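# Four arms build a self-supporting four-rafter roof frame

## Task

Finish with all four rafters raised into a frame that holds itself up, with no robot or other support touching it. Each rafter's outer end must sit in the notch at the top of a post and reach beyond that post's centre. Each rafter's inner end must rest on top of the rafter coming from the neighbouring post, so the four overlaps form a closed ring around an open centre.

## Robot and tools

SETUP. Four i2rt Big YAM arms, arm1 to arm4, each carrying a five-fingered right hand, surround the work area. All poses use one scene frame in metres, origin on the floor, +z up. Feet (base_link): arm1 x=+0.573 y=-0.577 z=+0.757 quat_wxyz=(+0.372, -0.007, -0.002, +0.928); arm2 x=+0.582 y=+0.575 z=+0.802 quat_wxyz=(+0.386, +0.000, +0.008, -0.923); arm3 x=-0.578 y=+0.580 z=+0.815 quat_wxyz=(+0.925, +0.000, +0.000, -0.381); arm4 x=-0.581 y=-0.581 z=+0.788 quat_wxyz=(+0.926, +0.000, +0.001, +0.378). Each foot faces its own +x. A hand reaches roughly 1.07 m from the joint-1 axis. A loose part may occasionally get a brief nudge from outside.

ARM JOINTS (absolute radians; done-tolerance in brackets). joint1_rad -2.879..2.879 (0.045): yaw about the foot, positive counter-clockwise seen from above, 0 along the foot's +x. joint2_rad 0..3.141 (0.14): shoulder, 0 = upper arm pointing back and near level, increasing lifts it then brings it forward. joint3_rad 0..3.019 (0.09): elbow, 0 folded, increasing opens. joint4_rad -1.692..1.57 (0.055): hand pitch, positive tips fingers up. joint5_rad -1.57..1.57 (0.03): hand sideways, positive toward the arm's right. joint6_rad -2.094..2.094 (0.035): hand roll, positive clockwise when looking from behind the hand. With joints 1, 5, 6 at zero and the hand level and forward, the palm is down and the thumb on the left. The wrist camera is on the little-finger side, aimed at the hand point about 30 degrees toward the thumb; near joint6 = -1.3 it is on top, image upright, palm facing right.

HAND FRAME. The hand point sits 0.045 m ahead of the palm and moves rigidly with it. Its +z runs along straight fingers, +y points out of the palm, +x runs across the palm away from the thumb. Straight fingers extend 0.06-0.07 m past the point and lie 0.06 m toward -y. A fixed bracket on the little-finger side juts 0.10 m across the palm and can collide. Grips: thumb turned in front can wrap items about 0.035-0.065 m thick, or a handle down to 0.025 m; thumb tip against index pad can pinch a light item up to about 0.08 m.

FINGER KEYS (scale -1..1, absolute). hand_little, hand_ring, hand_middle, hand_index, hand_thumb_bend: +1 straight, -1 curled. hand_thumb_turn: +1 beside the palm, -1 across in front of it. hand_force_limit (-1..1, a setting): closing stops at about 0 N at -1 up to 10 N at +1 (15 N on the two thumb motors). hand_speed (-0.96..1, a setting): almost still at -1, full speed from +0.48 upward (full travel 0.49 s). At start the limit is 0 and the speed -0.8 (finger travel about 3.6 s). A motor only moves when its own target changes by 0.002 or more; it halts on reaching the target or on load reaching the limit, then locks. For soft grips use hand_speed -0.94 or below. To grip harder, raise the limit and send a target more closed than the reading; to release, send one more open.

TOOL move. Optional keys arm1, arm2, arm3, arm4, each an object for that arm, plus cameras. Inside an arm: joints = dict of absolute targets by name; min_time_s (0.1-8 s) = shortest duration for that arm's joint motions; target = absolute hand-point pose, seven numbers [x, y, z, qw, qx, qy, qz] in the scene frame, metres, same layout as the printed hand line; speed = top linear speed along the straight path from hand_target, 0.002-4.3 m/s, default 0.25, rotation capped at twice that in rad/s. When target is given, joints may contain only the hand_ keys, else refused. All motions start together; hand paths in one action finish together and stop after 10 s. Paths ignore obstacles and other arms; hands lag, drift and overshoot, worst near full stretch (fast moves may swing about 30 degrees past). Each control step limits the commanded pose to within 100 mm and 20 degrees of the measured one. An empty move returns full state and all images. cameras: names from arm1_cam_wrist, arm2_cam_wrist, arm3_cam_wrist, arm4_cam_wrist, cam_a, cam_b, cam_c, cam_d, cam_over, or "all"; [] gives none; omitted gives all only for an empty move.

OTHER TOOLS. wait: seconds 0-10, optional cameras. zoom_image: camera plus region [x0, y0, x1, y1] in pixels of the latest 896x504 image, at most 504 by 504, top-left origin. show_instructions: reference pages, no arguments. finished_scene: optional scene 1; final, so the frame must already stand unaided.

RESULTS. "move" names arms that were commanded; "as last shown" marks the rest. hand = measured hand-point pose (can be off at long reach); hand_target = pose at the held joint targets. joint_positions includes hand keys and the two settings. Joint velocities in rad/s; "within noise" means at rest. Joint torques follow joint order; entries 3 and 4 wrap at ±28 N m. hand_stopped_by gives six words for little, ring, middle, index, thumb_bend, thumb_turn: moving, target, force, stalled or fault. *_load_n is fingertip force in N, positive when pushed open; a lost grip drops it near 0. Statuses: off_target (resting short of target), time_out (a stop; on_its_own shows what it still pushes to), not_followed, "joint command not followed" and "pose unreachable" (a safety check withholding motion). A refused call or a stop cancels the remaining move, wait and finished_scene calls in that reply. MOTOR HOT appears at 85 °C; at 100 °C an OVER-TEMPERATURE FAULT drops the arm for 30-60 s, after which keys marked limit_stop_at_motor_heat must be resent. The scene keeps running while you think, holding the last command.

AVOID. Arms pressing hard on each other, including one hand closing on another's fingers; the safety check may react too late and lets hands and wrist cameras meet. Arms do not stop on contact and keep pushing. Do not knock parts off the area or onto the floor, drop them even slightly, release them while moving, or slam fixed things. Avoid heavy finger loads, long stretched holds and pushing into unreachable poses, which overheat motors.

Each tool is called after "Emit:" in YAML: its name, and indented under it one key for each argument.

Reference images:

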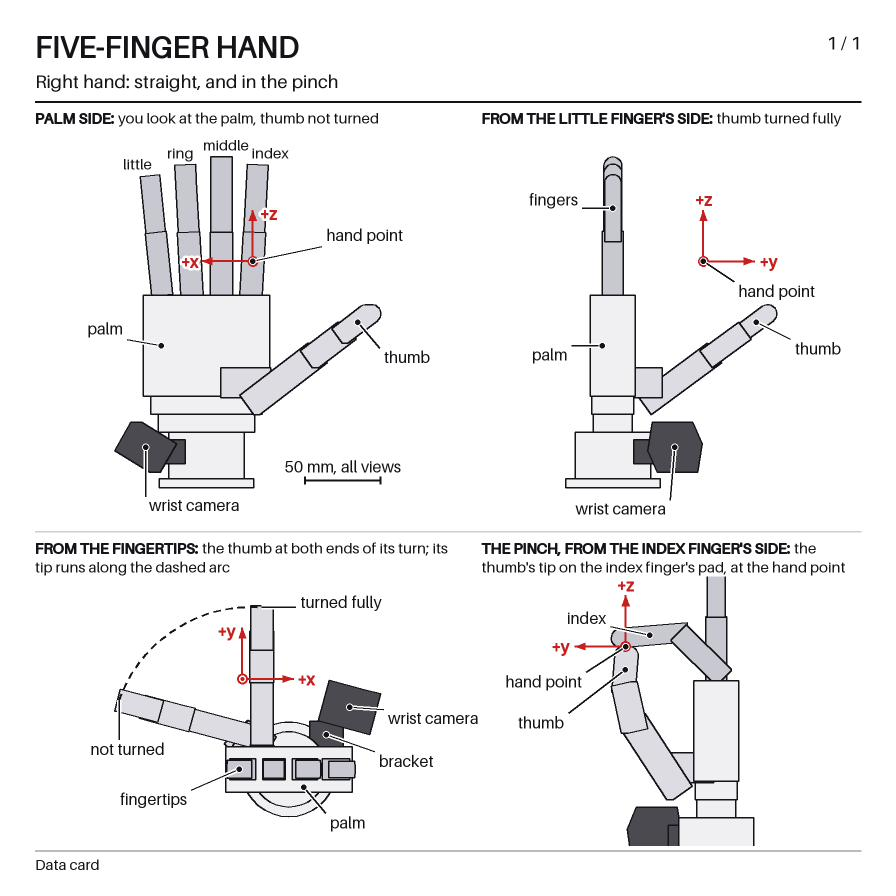

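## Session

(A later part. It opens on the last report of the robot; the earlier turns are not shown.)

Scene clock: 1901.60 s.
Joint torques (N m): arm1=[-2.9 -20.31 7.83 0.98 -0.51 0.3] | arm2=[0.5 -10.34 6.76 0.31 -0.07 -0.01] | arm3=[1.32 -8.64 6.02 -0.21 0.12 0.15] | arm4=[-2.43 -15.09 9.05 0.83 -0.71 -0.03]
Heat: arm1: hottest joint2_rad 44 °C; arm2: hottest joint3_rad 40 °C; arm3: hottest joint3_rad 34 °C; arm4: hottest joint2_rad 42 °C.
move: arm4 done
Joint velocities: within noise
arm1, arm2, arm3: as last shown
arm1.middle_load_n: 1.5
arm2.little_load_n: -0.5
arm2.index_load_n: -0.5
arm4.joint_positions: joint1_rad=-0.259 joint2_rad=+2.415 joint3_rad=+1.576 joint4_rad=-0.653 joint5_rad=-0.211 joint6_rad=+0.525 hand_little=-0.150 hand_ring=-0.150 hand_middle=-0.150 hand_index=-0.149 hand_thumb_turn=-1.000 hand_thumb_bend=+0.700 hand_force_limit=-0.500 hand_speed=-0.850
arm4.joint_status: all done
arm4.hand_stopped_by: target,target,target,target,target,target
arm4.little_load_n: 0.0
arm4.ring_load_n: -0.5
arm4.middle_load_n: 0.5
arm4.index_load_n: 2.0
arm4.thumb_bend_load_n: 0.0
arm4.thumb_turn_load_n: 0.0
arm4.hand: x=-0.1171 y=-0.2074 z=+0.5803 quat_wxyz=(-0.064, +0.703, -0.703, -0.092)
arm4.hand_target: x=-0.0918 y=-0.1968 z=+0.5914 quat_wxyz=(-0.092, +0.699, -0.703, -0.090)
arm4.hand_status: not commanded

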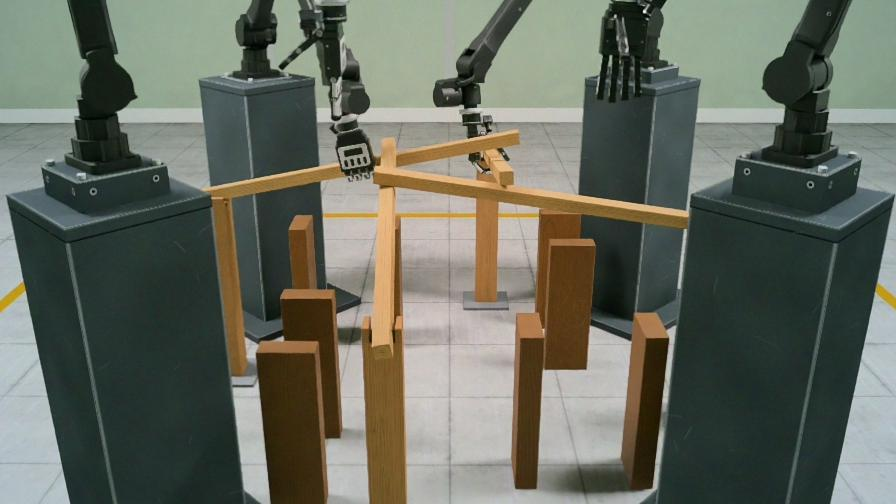

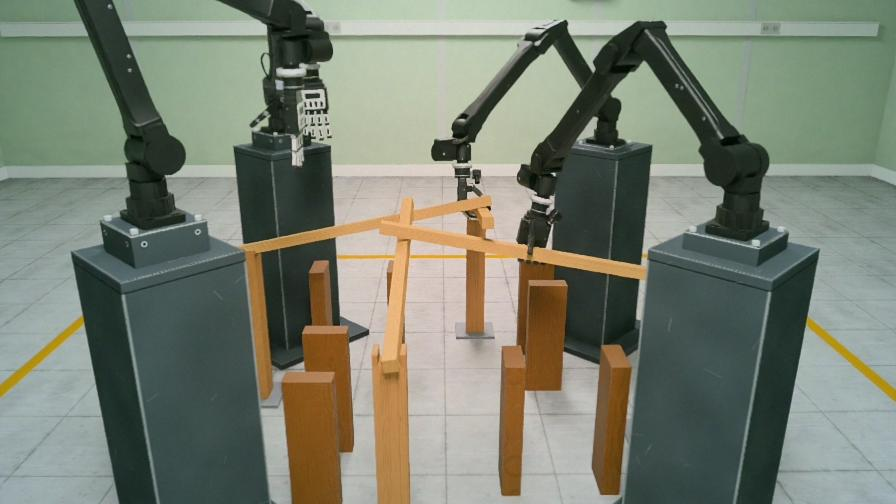

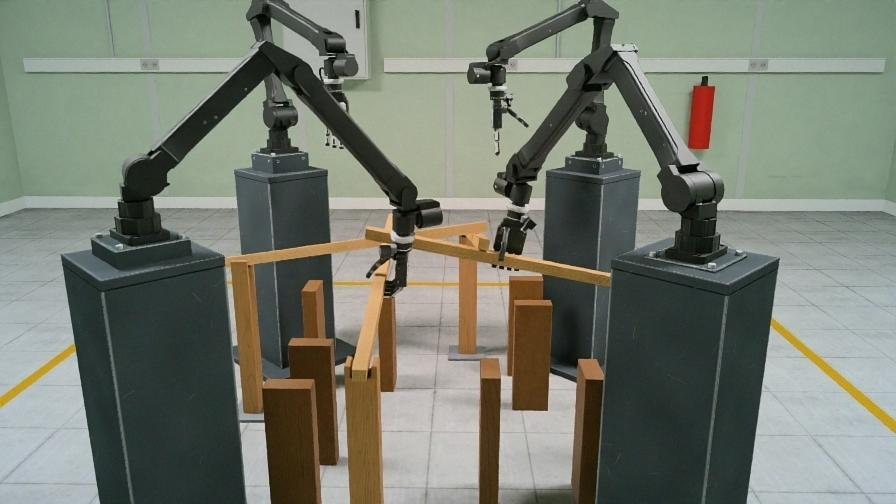

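Emit:
move:
  arm4: {"target":[-0.091,-0.196,0.581,-0.0915,0.6991,-0.7033,-0.0905],"speed":0.05,"joints":{"hand_thumb_bend":1.0}}
  cameras: ["cam_b","cam_c","cam_d"]

Emit:
zoom_image:
  camera: "cam_b"
  region: [490, 130, 550, 190]

Emit:
zoom_image:
  camera: "cam_d"
  region: [330, 320, 410, 400]

Emit:
zoom_image:
  camera: "cam_c"
  region: [360, 190, 560, 270]

Scene clock: 1910.53 s.
Joint torques (N m): arm1=[-2.61 -20.31 7.75 0.96 -0.58 0.32] | arm2=[0.5 -10.34 6.76 0.31 -0.07 -0.01] | arm3=[0.91 -8.59 5.74 -0.2 0.14 0.11] | arm4=[-2.26 -14.68 8.95 0.99 -0.58 -0.04]
Heat: arm1: hottest joint2_rad 44 °C; arm2: hottest joint3_rad 40 °C; arm3: hottest joint3_rad 35 °C; arm4: hottest joint2_rad 42 °C.
move: arm4 off_target
Joint velocities: within noise
arm1, arm2, arm3: as last shown
arm1.joint_positions: joint1_rad=-0.276 joint2_rad=+2.306 joint3_rad=+1.554 joint4_rad=-0.722 joint5_rad=-0.183 joint6_rad=+0.595 hand_little=-0.150 hand_ring=-0.150 hand_middle=-0.150 hand_index=-0.149 hand_thumb_turn=-1.000 hand_thumb_bend=+0.538 hand_force_limit=-0.500 hand_speed=-0.850
arm1.middle_load_n: 1.0
arm1.index_load_n: 5.0
arm1.hand: x=+0.1913 y=-0.1105 z=+0.5990 quat_wxyz=(+0.009, +0.995, -0.026, -0.096)
arm1.hand_target: x=+0.1774 y=-0.0875 z=+0.6267 quat_wxyz=(-0.018, +0.992, -0.030, -0.119)
arm2.little_load_n: 0.0
arm2.index_load_n: 0.0
arm3.thumb_bend_load_n: -0.5
arm4.joint_positions: joint1_rad=-0.259 joint2_rad=+2.427 joint3_rad=+1.584 joint4_rad=-0.643 joint5_rad=-0.215 joint6_rad=+0.525 hand_little=-0.150 hand_ring=-0.150 hand_middle=-0.150 hand_index=-0.150 hand_thumb_turn=-1.000 hand_thumb_bend=+1.000 hand_force_limit=-0.500 hand_speed=-0.850
arm4.joint_status: all done
arm4.hand_stopped_by: target,target,target,target,target,target
arm4.little_load_n: 0.0
arm4.ring_load_n: 0.0
arm4.middle_load_n: 0.0
arm4.index_load_n: 1.5
arm4.thumb_bend_load_n: 0.0
arm4.thumb_turn_load_n: 0.0
arm4.hand: x=-0.1150 y=-0.2053 z=+0.5760 quat_wxyz=(-0.068, +0.703, -0.702, -0.093)
arm4.hand_target: x=-0.0915 y=-0.1965 z=+0.5821 quat_wxyz=(-0.092, +0.699, -0.703, -0.090)
arm4.hand_status: off_target (0.026 m and 2.7 deg from the pose sent, 0.028 m and 3.1 deg at the start)

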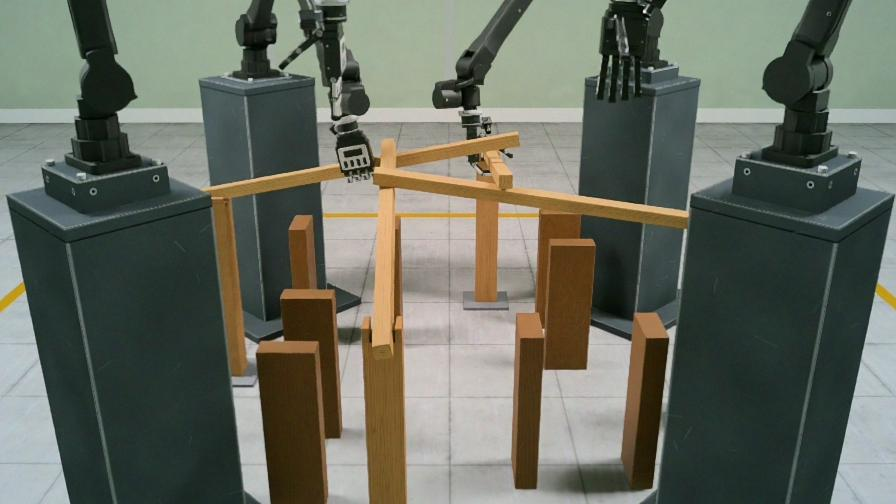

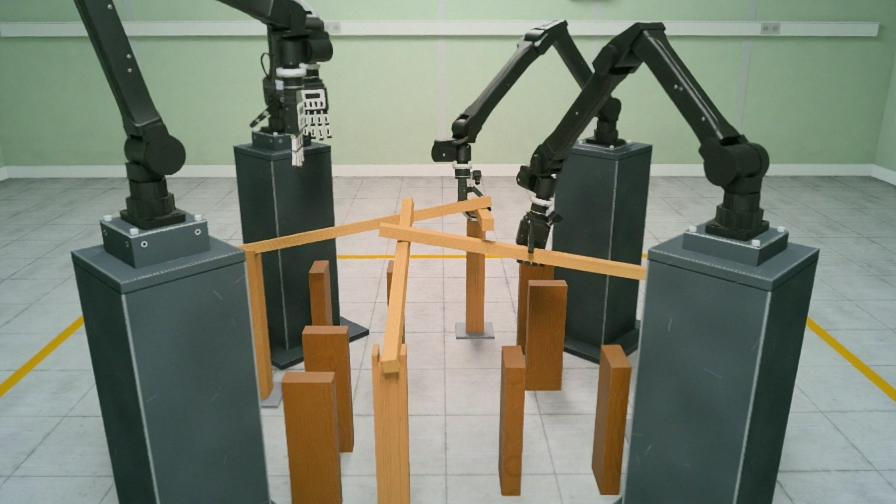

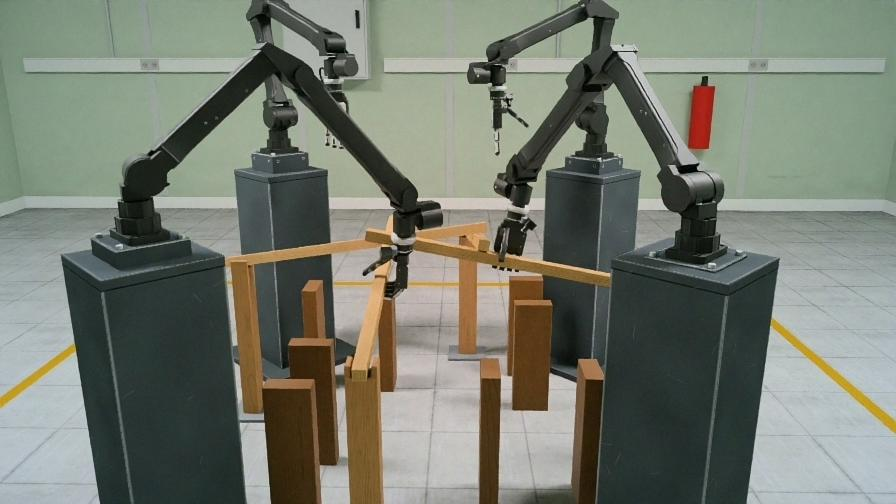

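Scaled by 8.400 from the camera's image (finer frame: 1280x720).

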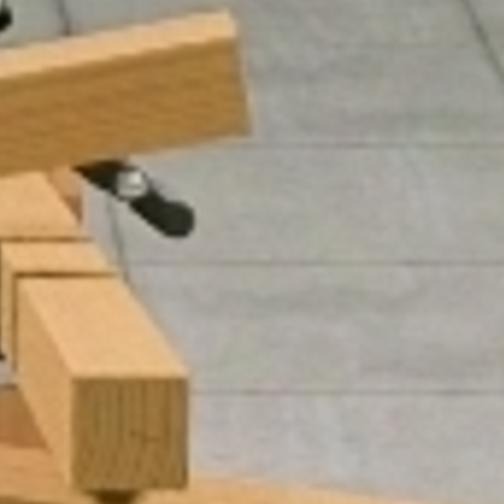

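Scaled by 6.300 from the camera's image (finer frame: 1280x720).

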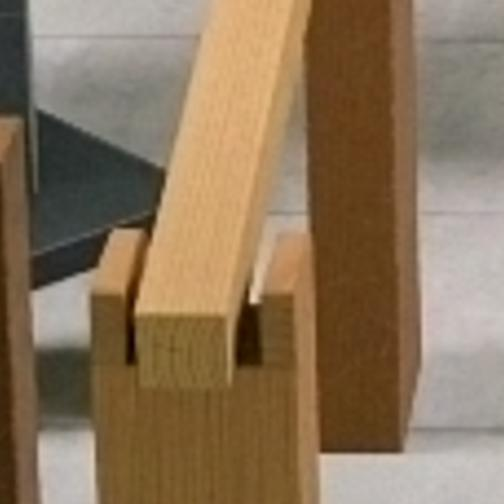

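Scaled by 2.520 from the camera's image (finer frame: 1280x720).

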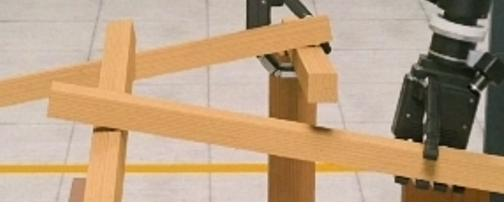

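Emit:
move:
  arm4: {"target":[-0.091,-0.196,0.573,-0.0915,0.6991,-0.7033,-0.0905],"speed":0.05}
  cameras: ["cam_b","cam_c","cam_d"]

Emit:
zoom_image:
  camera: "cam_b"
  region: [490, 130, 550, 190]

Emit:
zoom_image:
  camera: "cam_d"
  region: [330, 320, 410, 400]

Emit:
zoom_image:
  camera: "cam_c"
  region: [360, 190, 560, 270]

Scene clock: 1920.07 s.
Joint torques (N m): arm1=[-2.67 -20.25 7.75 0.87 -0.62 0.29] | arm2=[0.5 -10.34 6.76 0.31 -0.07 -0.01] | arm3=[0.79 -8.59 5.63 -0.05 0.14 0.05] | arm4=[-2.37 -14.1 8.42 0.87 -0.44 -0.02]
Heat: arm1: hottest joint2_rad 43 °C; arm2: hottest joint3_rad 40 °C; arm3: hottest joint3_rad 35 °C; arm4: hottest joint2_rad 42 °C.
move: arm4 off_target
Joint velocities: within noise
arm1, arm2: as last shown
arm1.joint_positions: joint1_rad=-0.276 joint2_rad=+2.308 joint3_rad=+1.554 joint4_rad=-0.722 joint5_rad=-0.182 joint6_rad=+0.595 hand_little=-0.150 hand_ring=-0.150 hand_middle=-0.150 hand_index=-0.149 hand_thumb_turn=-1.000 hand_thumb_bend=+0.538 hand_force_limit=-0.500 hand_speed=-0.850
arm1.ring_load_n: 0.5
arm1.middle_load_n: 1.5
arm1.thumb_bend_load_n: 1.5
arm1.hand: x=+0.1918 y=-0.1109 z=+0.5978 quat_wxyz=(+0.009, +0.995, -0.026, -0.095)
arm1.hand_target: x=+0.1774 y=-0.0875 z=+0.6268 quat_wxyz=(-0.018, +0.992, -0.030, -0.119)
arm2.thumb_bend_load_n: -0.5
arm3.joint_positions: joint1_rad=+0.026 joint2_rad=+1.318 joint3_rad=+0.960 joint4_rad=-1.184 joint5_rad=-0.002 joint6_rad=+0.807 hand_little=+1.000 hand_ring=+1.000 hand_middle=+1.000 hand_index=+1.000 hand_thumb_turn=-1.000 hand_thumb_bend=+1.000 hand_force_limit=-0.500 hand_speed=-0.850
arm3.joint_status: not commanded
arm3.hand_stopped_by: target,target,target,target,target,target
arm3.little_load_n: 0.0
arm3.ring_load_n: 0.0
arm3.middle_load_n: 0.0
arm3.index_load_n: 0.0
arm3.thumb_bend_load_n: 0.0
arm3.thumb_turn_load_n: 0.0
arm3.hand: x=-0.2864 y=+0.3943 z=+0.9270 quat_wxyz=(-0.011, +0.004, -1.000, +0.009)
arm3.hand_target: x=-0.2902 y=+0.4000 z=+0.9202 quat_wxyz=(+0.000, +0.000, -1.000, +0.000)
arm3.hand_status: not commanded
arm4.joint_positions: joint1_rad=-0.259 joint2_rad=+2.435 joint3_rad=+1.599 joint4_rad=-0.630 joint5_rad=-0.219 joint6_rad=+0.525 hand_little=-0.150 hand_ring=-0.150 hand_middle=-0.150 hand_index=-0.150 hand_thumb_turn=-1.000 hand_thumb_bend=+1.000 hand_force_limit=-0.500 hand_speed=-0.850
arm4.joint_status: not commanded
arm4.hand_stopped_by: target,target,target,target,target,target
arm4.little_load_n: 0.0
arm4.ring_load_n: 0.0
arm4.middle_load_n: 0.0
arm4.index_load_n: 0.0
arm4.thumb_bend_load_n: 0.0
arm4.thumb_turn_load_n: 0.0
arm4.hand: x=-0.1080 y=-0.2006 z=+0.5751 quat_wxyz=(-0.078, +0.703, -0.701, -0.092)
arm4.hand_target: x=-0.0915 y=-0.1963 z=+0.5734 quat_wxyz=(-0.092, +0.699, -0.703, -0.090)
arm4.hand_status: off_target (0.018 m and 1.7 deg from the pose sent, 0.026 m and 2.8 deg at the start)

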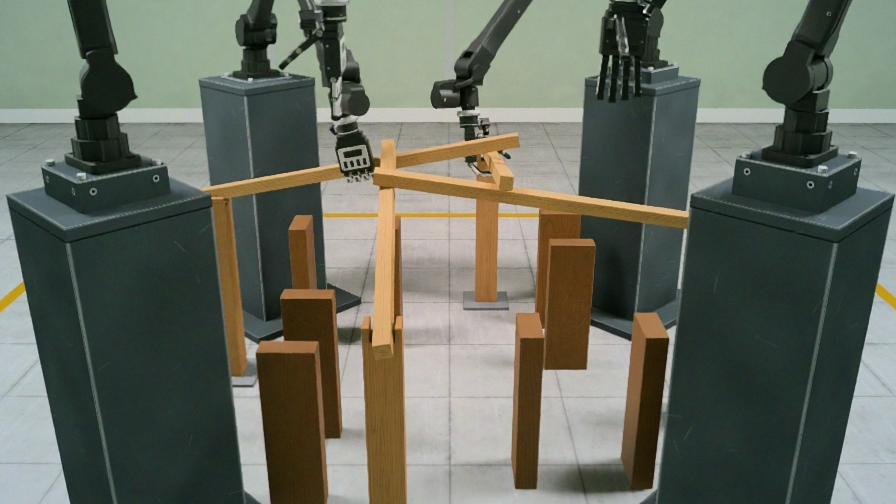

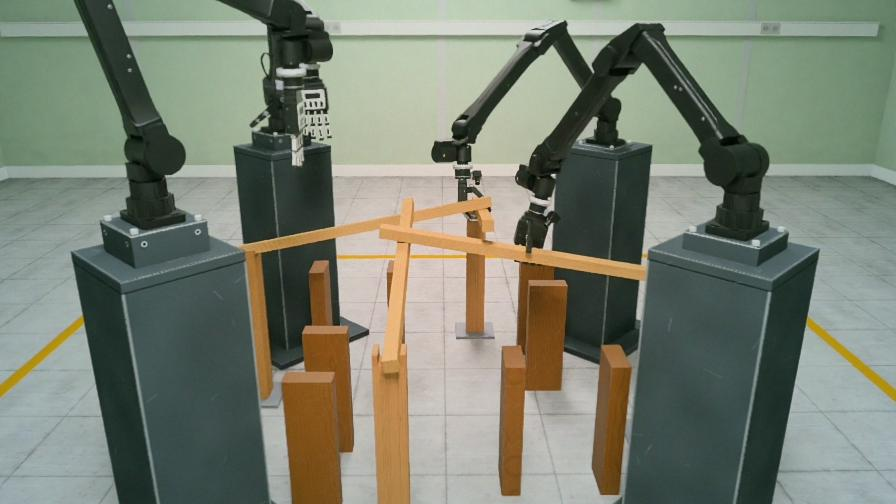

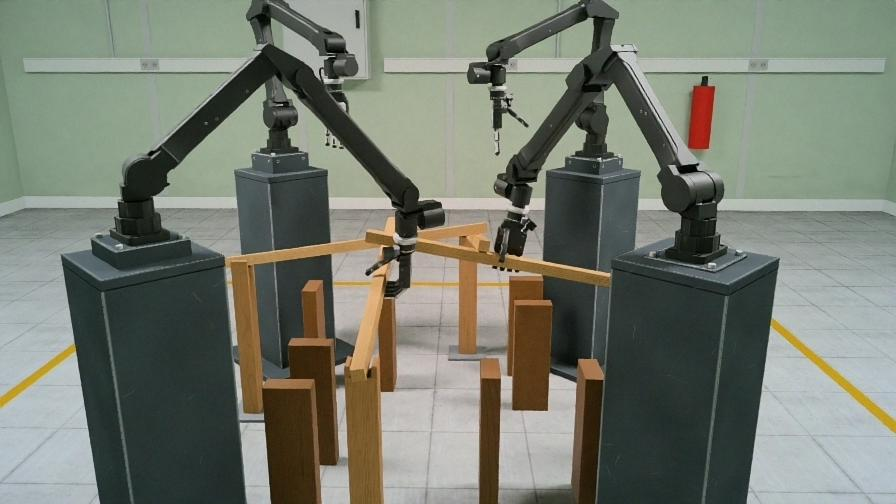

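Scaled by 8.400 from the camera's image (finer frame: 1280x720).

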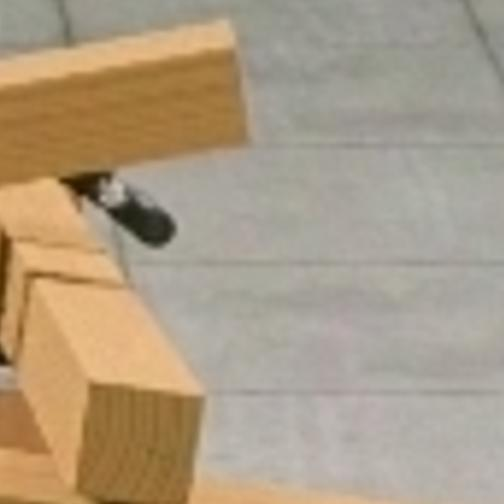

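Scaled by 6.300 from the camera's image (finer frame: 1280x720).

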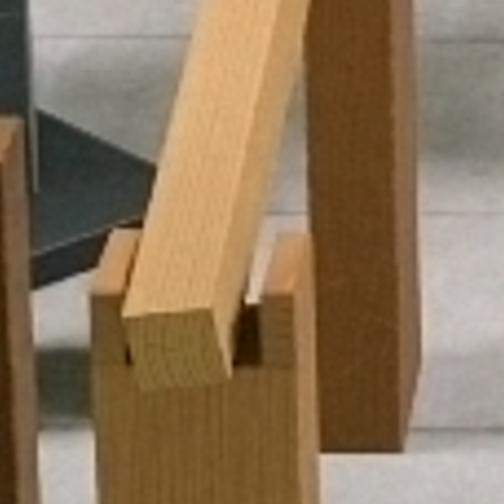

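Scaled by 2.520 from the camera's image (finer frame: 1280x720).

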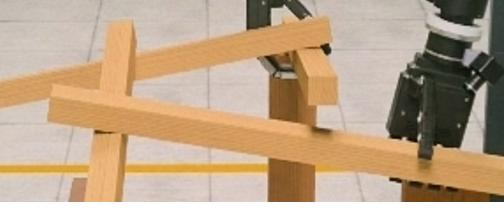

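Emit:
move:
  arm4: {"joints": {"hand_little": 0.2, "hand_ring": 0.2, "hand_middle": 0.2, "hand_index": 0.2}}
  cameras: []

Emit:
move:
  arm4: {"joints": {"hand_little": 1.0, "hand_ring": 1.0, "hand_middle": 1.0, "hand_index": 1.0}}
  cameras: ["cam_b", "cam_c"]

Scene clock: 1946.87 s.
Joint torques (N m): arm1=[-2.26 -20.66 7.77 0.98 -0.58 0.28] | arm2=[0.5 -10.34 6.78 0.31 -0.07 -0.01] | arm3=[1.79 -8.41 5.76 -0.18 0.15 0.08] | arm4=[-2.32 -14.21 8.46 0.96 -0.41 -0.03]
Heat: arm1: hottest joint2_rad 45 °C; arm2: hottest joint3_rad 40 °C; arm3: hottest joint3_rad 35 °C; arm4: hottest joint2_rad 43 °C.
move: arm4 done
Joint velocities: within noise
arm1, arm2, arm3: as last shown
arm1.joint_positions: joint1_rad=-0.276 joint2_rad=+2.309 joint3_rad=+1.554 joint4_rad=-0.722 joint5_rad=-0.182 joint6_rad=+0.595 hand_little=-0.150 hand_ring=-0.150 hand_middle=-0.150 hand_index=-0.149 hand_thumb_turn=-1.000 hand_thumb_bend=+0.538 hand_force_limit=-0.500 hand_speed=-0.850
arm1.hand: x=+0.1919 y=-0.1110 z=+0.5975 quat_wxyz=(+0.009, +0.995, -0.026, -0.094)
arm1.hand_target: x=+0.1774 y=-0.0876 z=+0.6266 quat_wxyz=(-0.018, +0.992, -0.030, -0.119)
arm2.thumb_bend_load_n: 0.0
arm4.joint_positions: joint1_rad=-0.259 joint2_rad=+2.435 joint3_rad=+1.599 joint4_rad=-0.630 joint5_rad=-0.219 joint6_rad=+0.525 hand_little=+0.200 hand_ring=+0.200 hand_middle=+0.200 hand_index=+0.200 hand_thumb_turn=-1.000 hand_thumb_bend=+1.000 hand_force_limit=-0.500 hand_speed=-0.850
arm4.joint_status: all done
arm4.hand_stopped_by: target,target,target,target,target,target
arm4.little_load_n: 0.0
arm4.ring_load_n: 0.0
arm4.middle_load_n: 0.0
arm4.index_load_n: 0.0
arm4.thumb_bend_load_n: 0.0
arm4.thumb_turn_load_n: 0.0
arm4.hand: x=-0.1080 y=-0.2005 z=+0.5751 quat_wxyz=(-0.078, +0.703, -0.701, -0.092)
arm4.hand_target: x=-0.0914 y=-0.1964 z=+0.5734 quat_wxyz=(-0.092, +0.699, -0.703, -0.090)
arm4.hand_status: not commanded

Scene clock: 1949.27 s.
Joint torques (N m): arm1=[-2.43 -20.6 7.79 1.03 -0.61 0.27] | arm2=[0.44 -10.34 6.76 0.31 -0.07 -0.01] | arm3=[-0.15 -8.7 5.91 -0.08 0.15 0.13] | arm4=[-2.32 -14.1 8.44 0.92 -0.41 -0.03]
Heat: arm1: hottest joint2_rad 45 °C; arm2: hottest joint3_rad 40 °C; arm3: hottest joint3_rad 35 °C; arm4: hottest joint2_rad 43 °C.
move: arm4 done
Joint velocities: within noise
arm1, arm2, arm3: as last shown
arm1.ring_load_n: 0.0
arm2.thumb_bend_load_n: -0.5
arm4.joint_positions: joint1_rad=-0.259 joint2_rad=+2.435 joint3_rad=+1.599 joint4_rad=-0.630 joint5_rad=-0.220 joint6_rad=+0.525 hand_little=+1.000 hand_ring=+1.000 hand_middle=+1.000 hand_index=+1.000 hand_thumb_turn=-1.000 hand_thumb_bend=+1.000 hand_force_limit=-0.500 hand_speed=-0.850
arm4.joint_status: all done
arm4.hand_stopped_by: target,target,target,target,target,target
arm4.little_load_n: 0.0
arm4.ring_load_n: 0.0
arm4.middle_load_n: 0.0
arm4.index_load_n: 0.0
arm4.thumb_bend_load_n: 0.0
arm4.thumb_turn_load_n: 0.0
arm4.hand: x=-0.1081 y=-0.2005 z=+0.5751 quat_wxyz=(-0.078, +0.703, -0.701, -0.092)
arm4.hand_target: x=-0.0915 y=-0.1963 z=+0.5734 quat_wxyz=(-0.092, +0.699, -0.703, -0.090)
arm4.hand_status: not commanded

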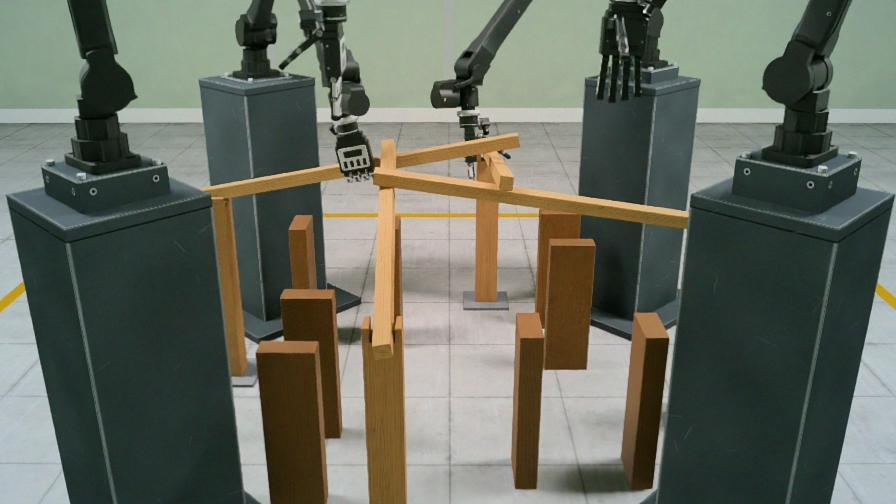

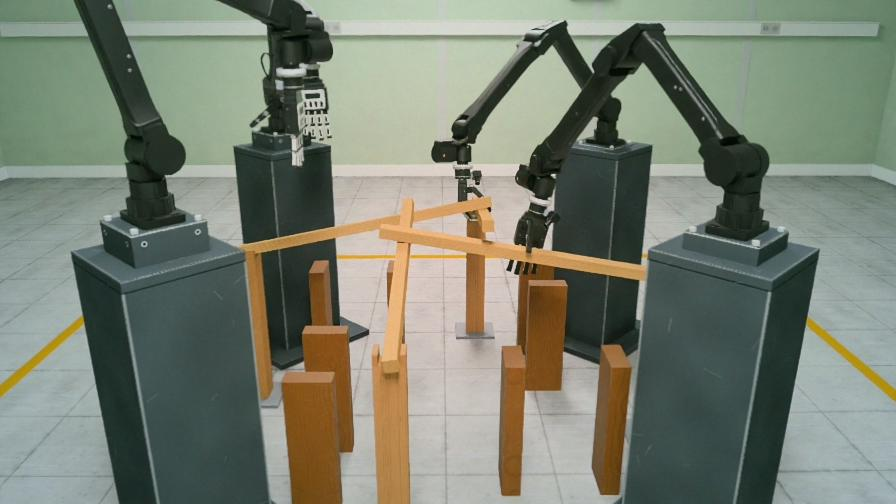

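Emit:
move:
  arm4: {"target": [-0.0915, -0.2, 0.66, -0.0915, 0.6991, -0.7033, -0.0905], "speed": 0.12}
  cameras: ["cam_b", "cam_c"]

Scene clock: 1954.20 s.
Joint torques (N m): arm1=[-2.55 -20.66 7.83 1.14 -0.61 0.27] | arm2=[0.5 -10.34 6.76 0.31 -0.08 -0.01] | arm3=[0.44 -8.82 5.93 -0.18 0.11 0.16] | arm4=[-2.61 -15.27 6.72 0.34 -0.41 -0.09]
Heat: arm1: hottest joint2_rad 46 °C; arm2: hottest joint3_rad 40 °C; arm3: hottest joint3_rad 35 °C; arm4: hottest joint2_rad 43 °C.
move: arm4 done
Joint velocities: within noise
arm1, arm2, arm3: as last shown
arm1.index_load_n: 5.5
arm2.thumb_bend_load_n: 0.0
arm4.joint_positions: joint1_rad=-0.262 joint2_rad=+2.291 joint3_rad=+1.599 joint4_rad=-0.740 joint5_rad=-0.220 joint6_rad=+0.525 hand_little=+1.000 hand_ring=+1.000 hand_middle=+1.000 hand_index=+1.000 hand_thumb_turn=-1.000 hand_thumb_bend=+1.000 hand_force_limit=-0.500 hand_speed=-0.850
arm4.joint_status: not commanded
arm4.hand_stopped_by: target,target,target,target,target,target
arm4.little_load_n: 0.0
arm4.ring_load_n: 0.0
arm4.middle_load_n: 0.0
arm4.index_load_n: 0.0
arm4.thumb_bend_load_n: 0.0
arm4.thumb_turn_load_n: 0.0
arm4.hand: x=-0.0937 y=-0.1941 z=+0.6600 quat_wxyz=(-0.094, +0.703, -0.700, -0.088)
arm4.hand_target: x=-0.0916 y=-0.1999 z=+0.6600 quat_wxyz=(-0.092, +0.699, -0.703, -0.091)
arm4.hand_status: done (0.006 m and 0.7 deg from the pose sent, 0.086 m and 1.6 deg at the start)

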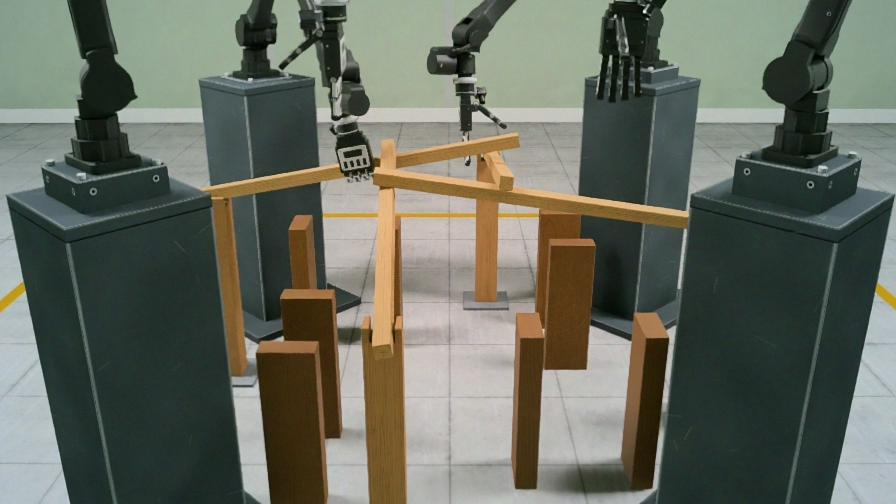

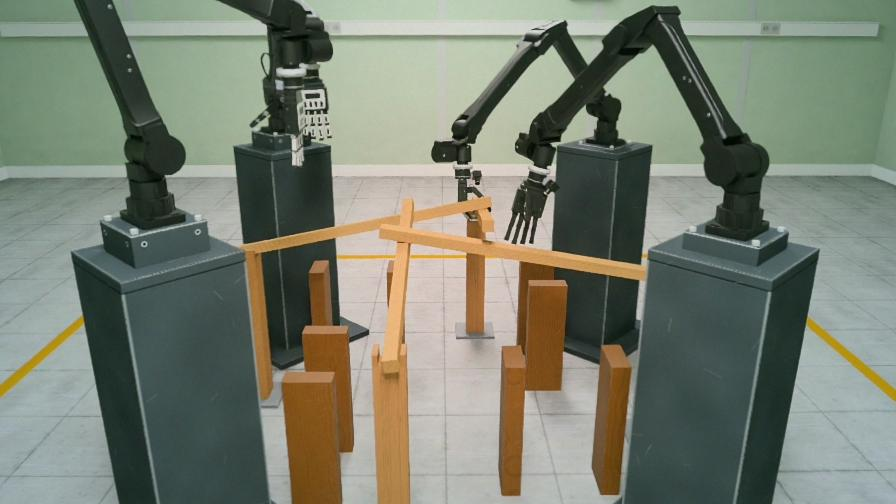

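S unmoved. Retract arm4.

Emit:
move:
  arm4: {"target": [-0.14, -0.22, 0.80, 0, 0.7071, -0.7071, 0], "speed": 0.2}
  cameras: []

Emit:
move:
  arm4: {"target": [-0.38, -0.30, 0.92, 0, 0.7071, -0.7071, 0], "speed": 0.25}
  arm1: {"target": [0.1774, -0.0875, 0.6190, -0.018, 0.9939, -0.0298, -0.110], "speed": 0.05}
  cameras: ["cam_a", "cam_b", "cam_c"]

Scene clock: 1962.57 s.
Joint torques (N m): arm1=[-2.9 -20.72 7.82 0.9 -0.6 0.29] | arm2=[0.44 -10.4 6.78 0.31 -0.07 -0.01] | arm3=[0.85 -8.76 5.91 -0.14 0.14 0.07] | arm4=[-1.61 -13.45 9.59 0.02 0.06 0.01]
Heat: arm1: hottest joint2_rad 46 °C; arm2: hottest joint3_rad 40 °C; arm3: hottest joint3_rad 35 °C; arm4: hottest joint2_rad 43 °C.
move: arm4 off_target
Joint velocities: within noise
arm1.joint_positions: joint1_rad=-0.276 joint2_rad=+2.309 joint3_rad=+1.554 joint4_rad=-0.722 joint5_rad=-0.182 joint6_rad=+0.595 hand_little=-0.150 hand_ring=-0.150 hand_middle=-0.150 hand_index=-0.149 hand_thumb_turn=-1.000 hand_thumb_bend=+0.538 hand_force_limit=-0.500 hand_speed=-0.850
arm1.joint_status: not commanded
arm1.hand_stopped_by: target,target,target,target,force,target
arm1.little_load_n: 0.0
arm1.ring_load_n: 0.5
arm1.middle_load_n: 1.5
arm1.index_load_n: 5.0
arm1.thumb_bend_load_n: 1.5
arm1.thumb_turn_load_n: 0.0
arm1.hand: x=+0.1919 y=-0.1110 z=+0.5975 quat_wxyz=(+0.009, +0.995, -0.026, -0.094)
arm1.hand_target: x=+0.1774 y=-0.0876 z=+0.6266 quat_wxyz=(-0.018, +0.992, -0.030, -0.119)
arm1.hand_status: not commanded
arm2.joint_positions: joint1_rad=-0.337 joint2_rad=+1.492 joint3_rad=+1.116 joint4_rad=-1.168 joint5_rad=-0.017 joint6_rad=+0.464 hand_little=+1.000 hand_ring=+1.000 hand_middle=+1.000 hand_index=+1.000 hand_thumb_turn=-1.000 hand_thumb_bend=+1.000 hand_force_limit=-0.500 hand_speed=-0.850
arm2.joint_status: not commanded
arm2.hand_stopped_by: target,target,target,target,target,target
arm2.little_load_n: 0.0
arm2.ring_load_n: 0.0
arm2.middle_load_n: 0.0
arm2.index_load_n: 0.0
arm2.thumb_bend_load_n: 0.0
arm2.thumb_turn_load_n: 0.0
arm2.hand: x=+0.2648 y=+0.3543 z=+0.9061 quat_wxyz=(+0.004, -0.710, -0.704, +0.012)
arm2.hand_target: x=+0.2700 y=+0.3599 z=+0.9002 quat_wxyz=(+0.000, -0.707, -0.707, +0.000)
arm2.hand_status: not commanded
arm3: as last shown
arm4.joint_positions: joint1_rad=-0.196 joint2_rad=+2.031 joint3_rad=+1.578 joint4_rad=-1.134 joint5_rad=-0.003 joint6_rad=+0.575 hand_little=+1.000 hand_ring=+1.000 hand_middle=+1.000 hand_index=+1.000 hand_thumb_turn=-1.000 hand_thumb_bend=+1.000 hand_force_limit=-0.500 hand_speed=-0.850
arm4.joint_status: not commanded
arm4.hand_stopped_by: target,target,target,target,target,target
arm4.little_load_n: 0.0
arm4.ring_load_n: 0.0
arm4.middle_load_n: 0.0
arm4.index_load_n: 0.0
arm4.thumb_bend_load_n: 0.0
arm4.thumb_turn_load_n: 0.0
arm4.hand: x=-0.1479 y=-0.2270 z=+0.7928 quat_wxyz=(+0.008, +0.709, -0.705, -0.004)
arm4.hand_target: x=-0.1402 y=-0.2201 z=+0.8000 quat_wxyz=(+0.000, +0.707, -0.707, +0.000)
arm4.hand_status: off_target (0.013 m and 1.0 deg from the pose sent, 0.150 m and 14.8 deg at the start)

Scene clock: 1964.50 s.
Joint torques (N m): arm1=[-2.32 -20.31 8.03 0.91 -0.56 0.29] | arm2=[0.5 -10.34 6.76 0.31 -0.08 -0.01] | arm3=[0.67 -8.35 6.06 -0.1 0.13 0.09] | arm4=[-1.2 -5.19 7.56 0.1 0.06 0]
Heat: arm1: hottest joint2_rad 46 °C; arm2: hottest joint3_rad 40 °C; arm3: hottest joint3_rad 35 °C; arm4: hottest joint2_rad 43 °C.
move: arm1 off_target; arm4 done
Joint velocities: within noise
arm1.joint_positions: joint1_rad=-0.276 joint2_rad=+2.321 joint3_rad=+1.554 joint4_rad=-0.722 joint5_rad=-0.167 joint6_rad=+0.595 hand_little=-0.150 hand_ring=-0.150 hand_middle=-0.150 hand_index=-0.149 hand_thumb_turn=-1.000 hand_thumb_bend=+0.538 hand_force_limit=-0.500 hand_speed=-0.850
arm1.joint_status: not commanded
arm1.hand_stopped_by: target,target,target,target,force,target
arm1.little_load_n: 0.0
arm1.ring_load_n: 0.5
arm1.middle_load_n: 1.0
arm1.index_load_n: 5.0
arm1.thumb_bend_load_n: 1.5
arm1.thumb_turn_load_n: 0.0
arm1.hand: x=+0.1960 y=-0.1125 z=+0.5892 quat_wxyz=(+0.010, +0.996, -0.027, -0.085)
arm1.hand_target: x=+0.1782 y=-0.0886 z=+0.6198 quat_wxyz=(-0.018, +0.993, -0.030, -0.110)
arm1.hand_status: off_target (0.043 m and 4.4 deg from the pose sent, 0.035 m and 3.6 deg at the start)
arm2, arm3: as last shown
arm3.thumb_turn_load_n: -0.5
arm4.joint_positions: joint1_rad=-0.016 joint2_rad=+1.321 joint3_rad=+1.031 joint4_rad=-1.258 joint5_rad=-0.003 joint6_rad=+0.758 hand_little=+1.000 hand_ring=+1.000 hand_middle=+1.000 hand_index=+1.000 hand_thumb_turn=-1.000 hand_thumb_bend=+1.000 hand_force_limit=-0.500 hand_speed=-0.850
arm4.joint_status: not commanded
arm4.hand_stopped_by: target,target,target,target,target,target
arm4.little_load_n: 0.0
arm4.ring_load_n: 0.0
arm4.middle_load_n: 0.0
arm4.index_load_n: 0.0
arm4.thumb_bend_load_n: 0.0
arm4.thumb_turn_load_n: 0.0
arm4.hand: x=-0.3755 y=-0.2982 z=+0.9247 quat_wxyz=(-0.011, +0.708, -0.706, -0.001)
arm4.hand_target: x=-0.3800 y=-0.3000 z=+0.9201 quat_wxyz=(+0.000, +0.707, -0.707, +0.000)
arm4.hand_status: done (0.007 m and 1.3 deg from the pose sent, 0.275 m and 1.0 deg at the start)

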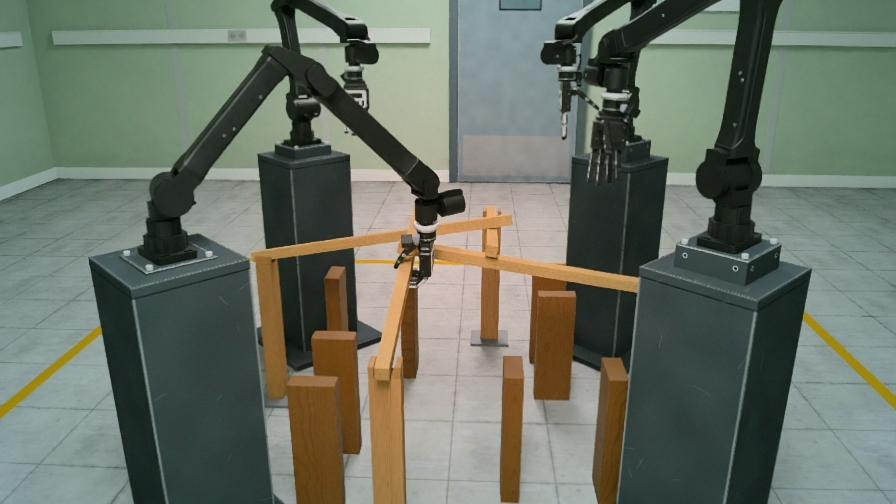

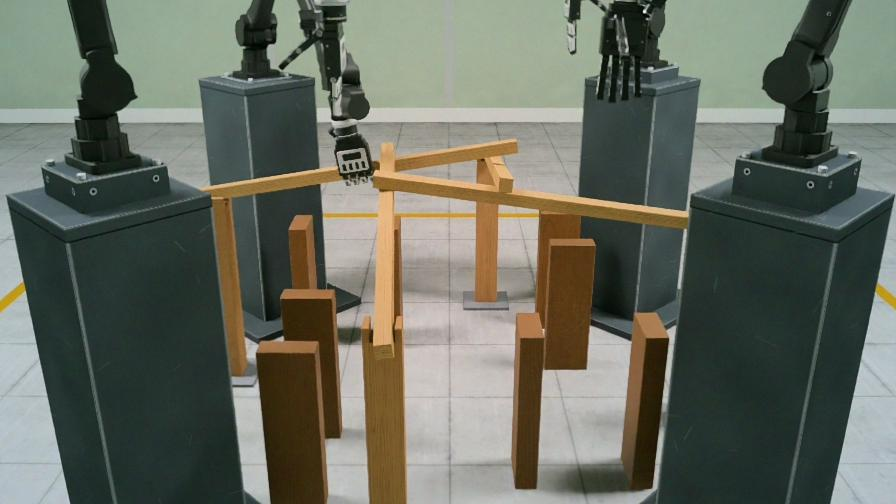

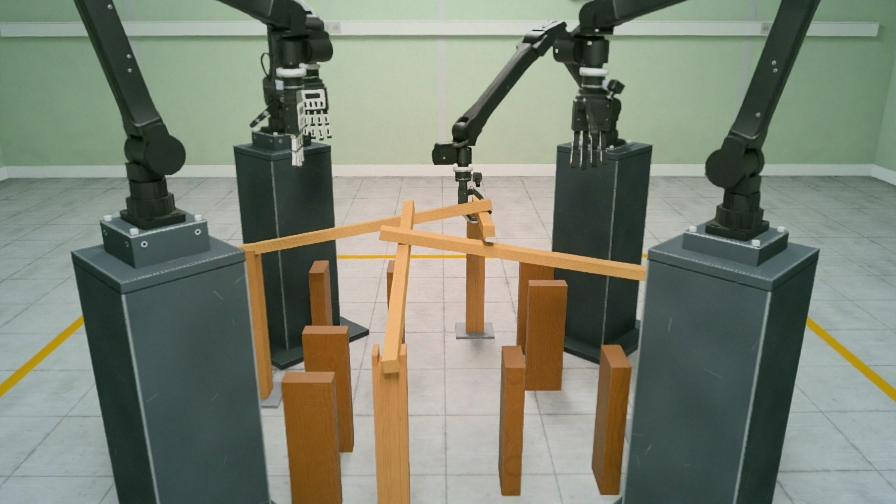

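Emit:
zoom_image:
  camera: "cam_c"
  region: [360, 190, 560, 270]

Emit:
move:
  arm1: {"target": [0.1782, -0.0886, 0.6130, -0.018, 0.9942, -0.0298, -0.102], "speed": 0.05}
  cameras: ["cam_a", "cam_b", "cam_c"]

Emit:
zoom_image:
  camera: "cam_c"
  region: [360, 190, 560, 270]

Emit:
zoom_image:
  camera: "cam_b"
  region: [450, 130, 550, 190]

Scaled by 2.520 from the camera's image (finer frame: 1280x720).

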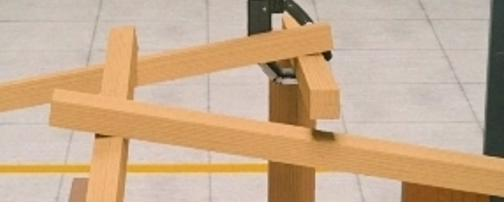

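Scene clock: 1973.60 s.
Joint torques (N m): arm1=[-2.2 -20.95 8.18 0.73 -0.57 0.29] | arm2=[0.5 -10.34 6.78 0.29 -0.07 -0.01] | arm3=[0.44 -9.35 5.9 -0.16 0.18 0.15] | arm4=[-1.32 -5.25 7.61 0.13 0.05 0]
Heat: arm1: hottest joint2_rad 45 °C; arm2: hottest joint3_rad 40 °C; arm3: hottest joint3_rad 35 °C; arm4: hottest joint2_rad 42 °C.
move: arm1 off_target
Joint velocities: within noise
arm1.joint_positions: joint1_rad=-0.276 joint2_rad=+2.332 joint3_rad=+1.554 joint4_rad=-0.722 joint5_rad=-0.152 joint6_rad=+0.596 hand_little=-0.150 hand_ring=-0.150 hand_middle=-0.150 hand_index=-0.149 hand_thumb_turn=-1.000 hand_thumb_bend=+0.537 hand_force_limit=-0.500 hand_speed=-0.850
arm1.joint_status: not commanded
arm1.hand_stopped_by: target,target,target,target,force,target
arm1.little_load_n: 0.0
arm1.ring_load_n: 0.5
arm1.middle_load_n: 1.5
arm1.index_load_n: 5.0
arm1.thumb_bend_load_n: 1.5
arm1.thumb_turn_load_n: 0.0
arm1.hand: x=+0.2000 y=-0.1138 z=+0.5817 quat_wxyz=(+0.011, +0.997, -0.028, -0.076)
arm1.hand_target: x=+0.1790 y=-0.0899 z=+0.6140 quat_wxyz=(-0.018, +0.994, -0.029, -0.102)
arm1.hand_status: off_target (0.046 m and 4.5 deg from the pose sent, 0.038 m and 3.8 deg at the start)
arm2, arm3, arm4: as last shown
arm3.thumb_turn_load_n: 0.0
arm4.hand: x=-0.3755 y=-0.2982 z=+0.9247 quat_wxyz=(-0.011, +0.708, -0.707, -0.001)
arm4.hand_target: x=-0.3800 y=-0.3001 z=+0.9201 quat_wxyz=(+0.000, +0.707, -0.707, +0.000)

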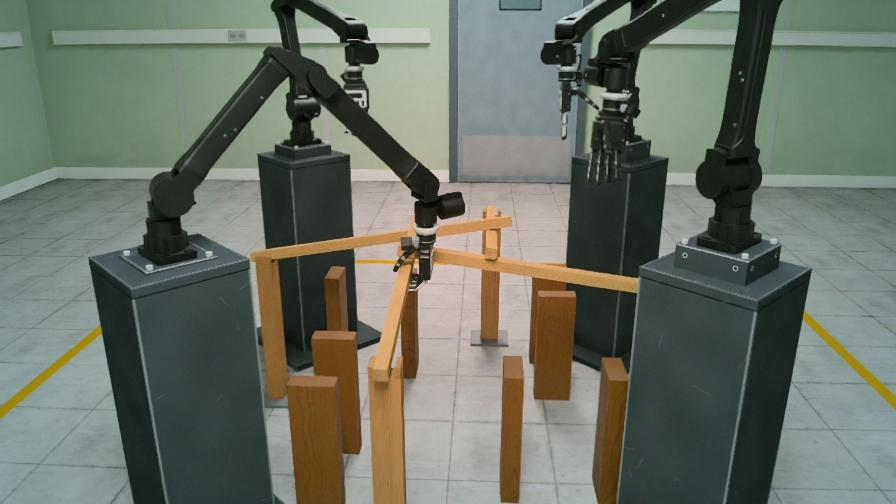

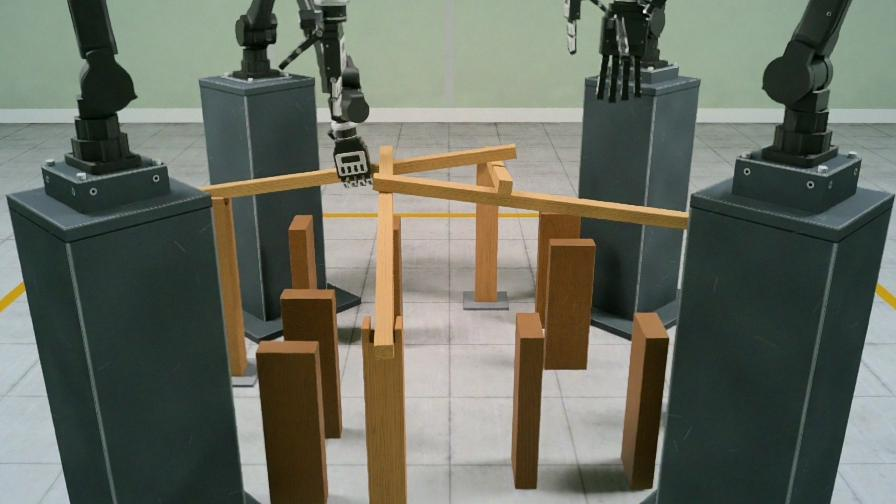

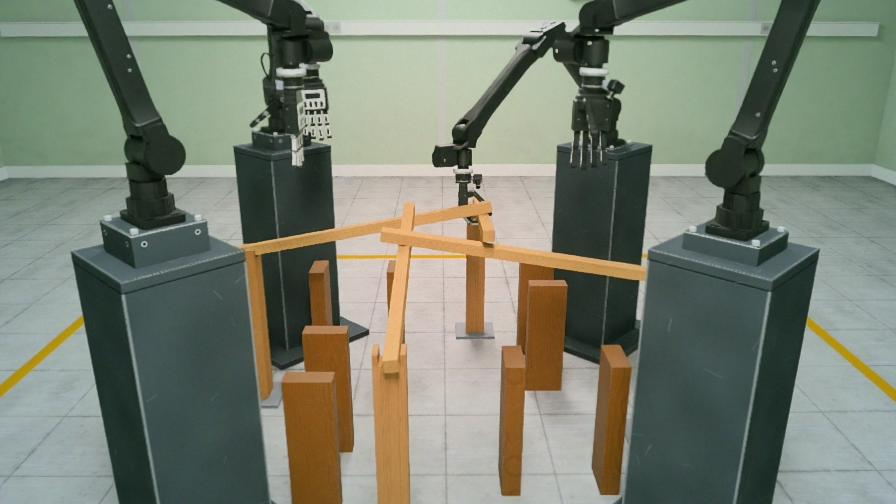

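Scaled by 2.520 from the camera's image (finer frame: 1280x720).

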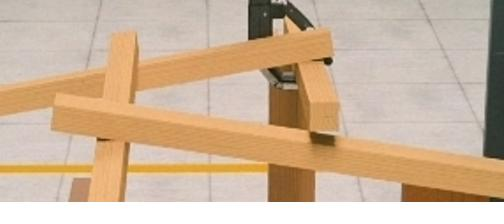

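Scaled by 5.040 from the camera's image (finer frame: 1280x720).

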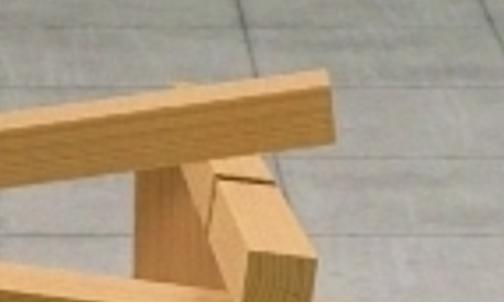

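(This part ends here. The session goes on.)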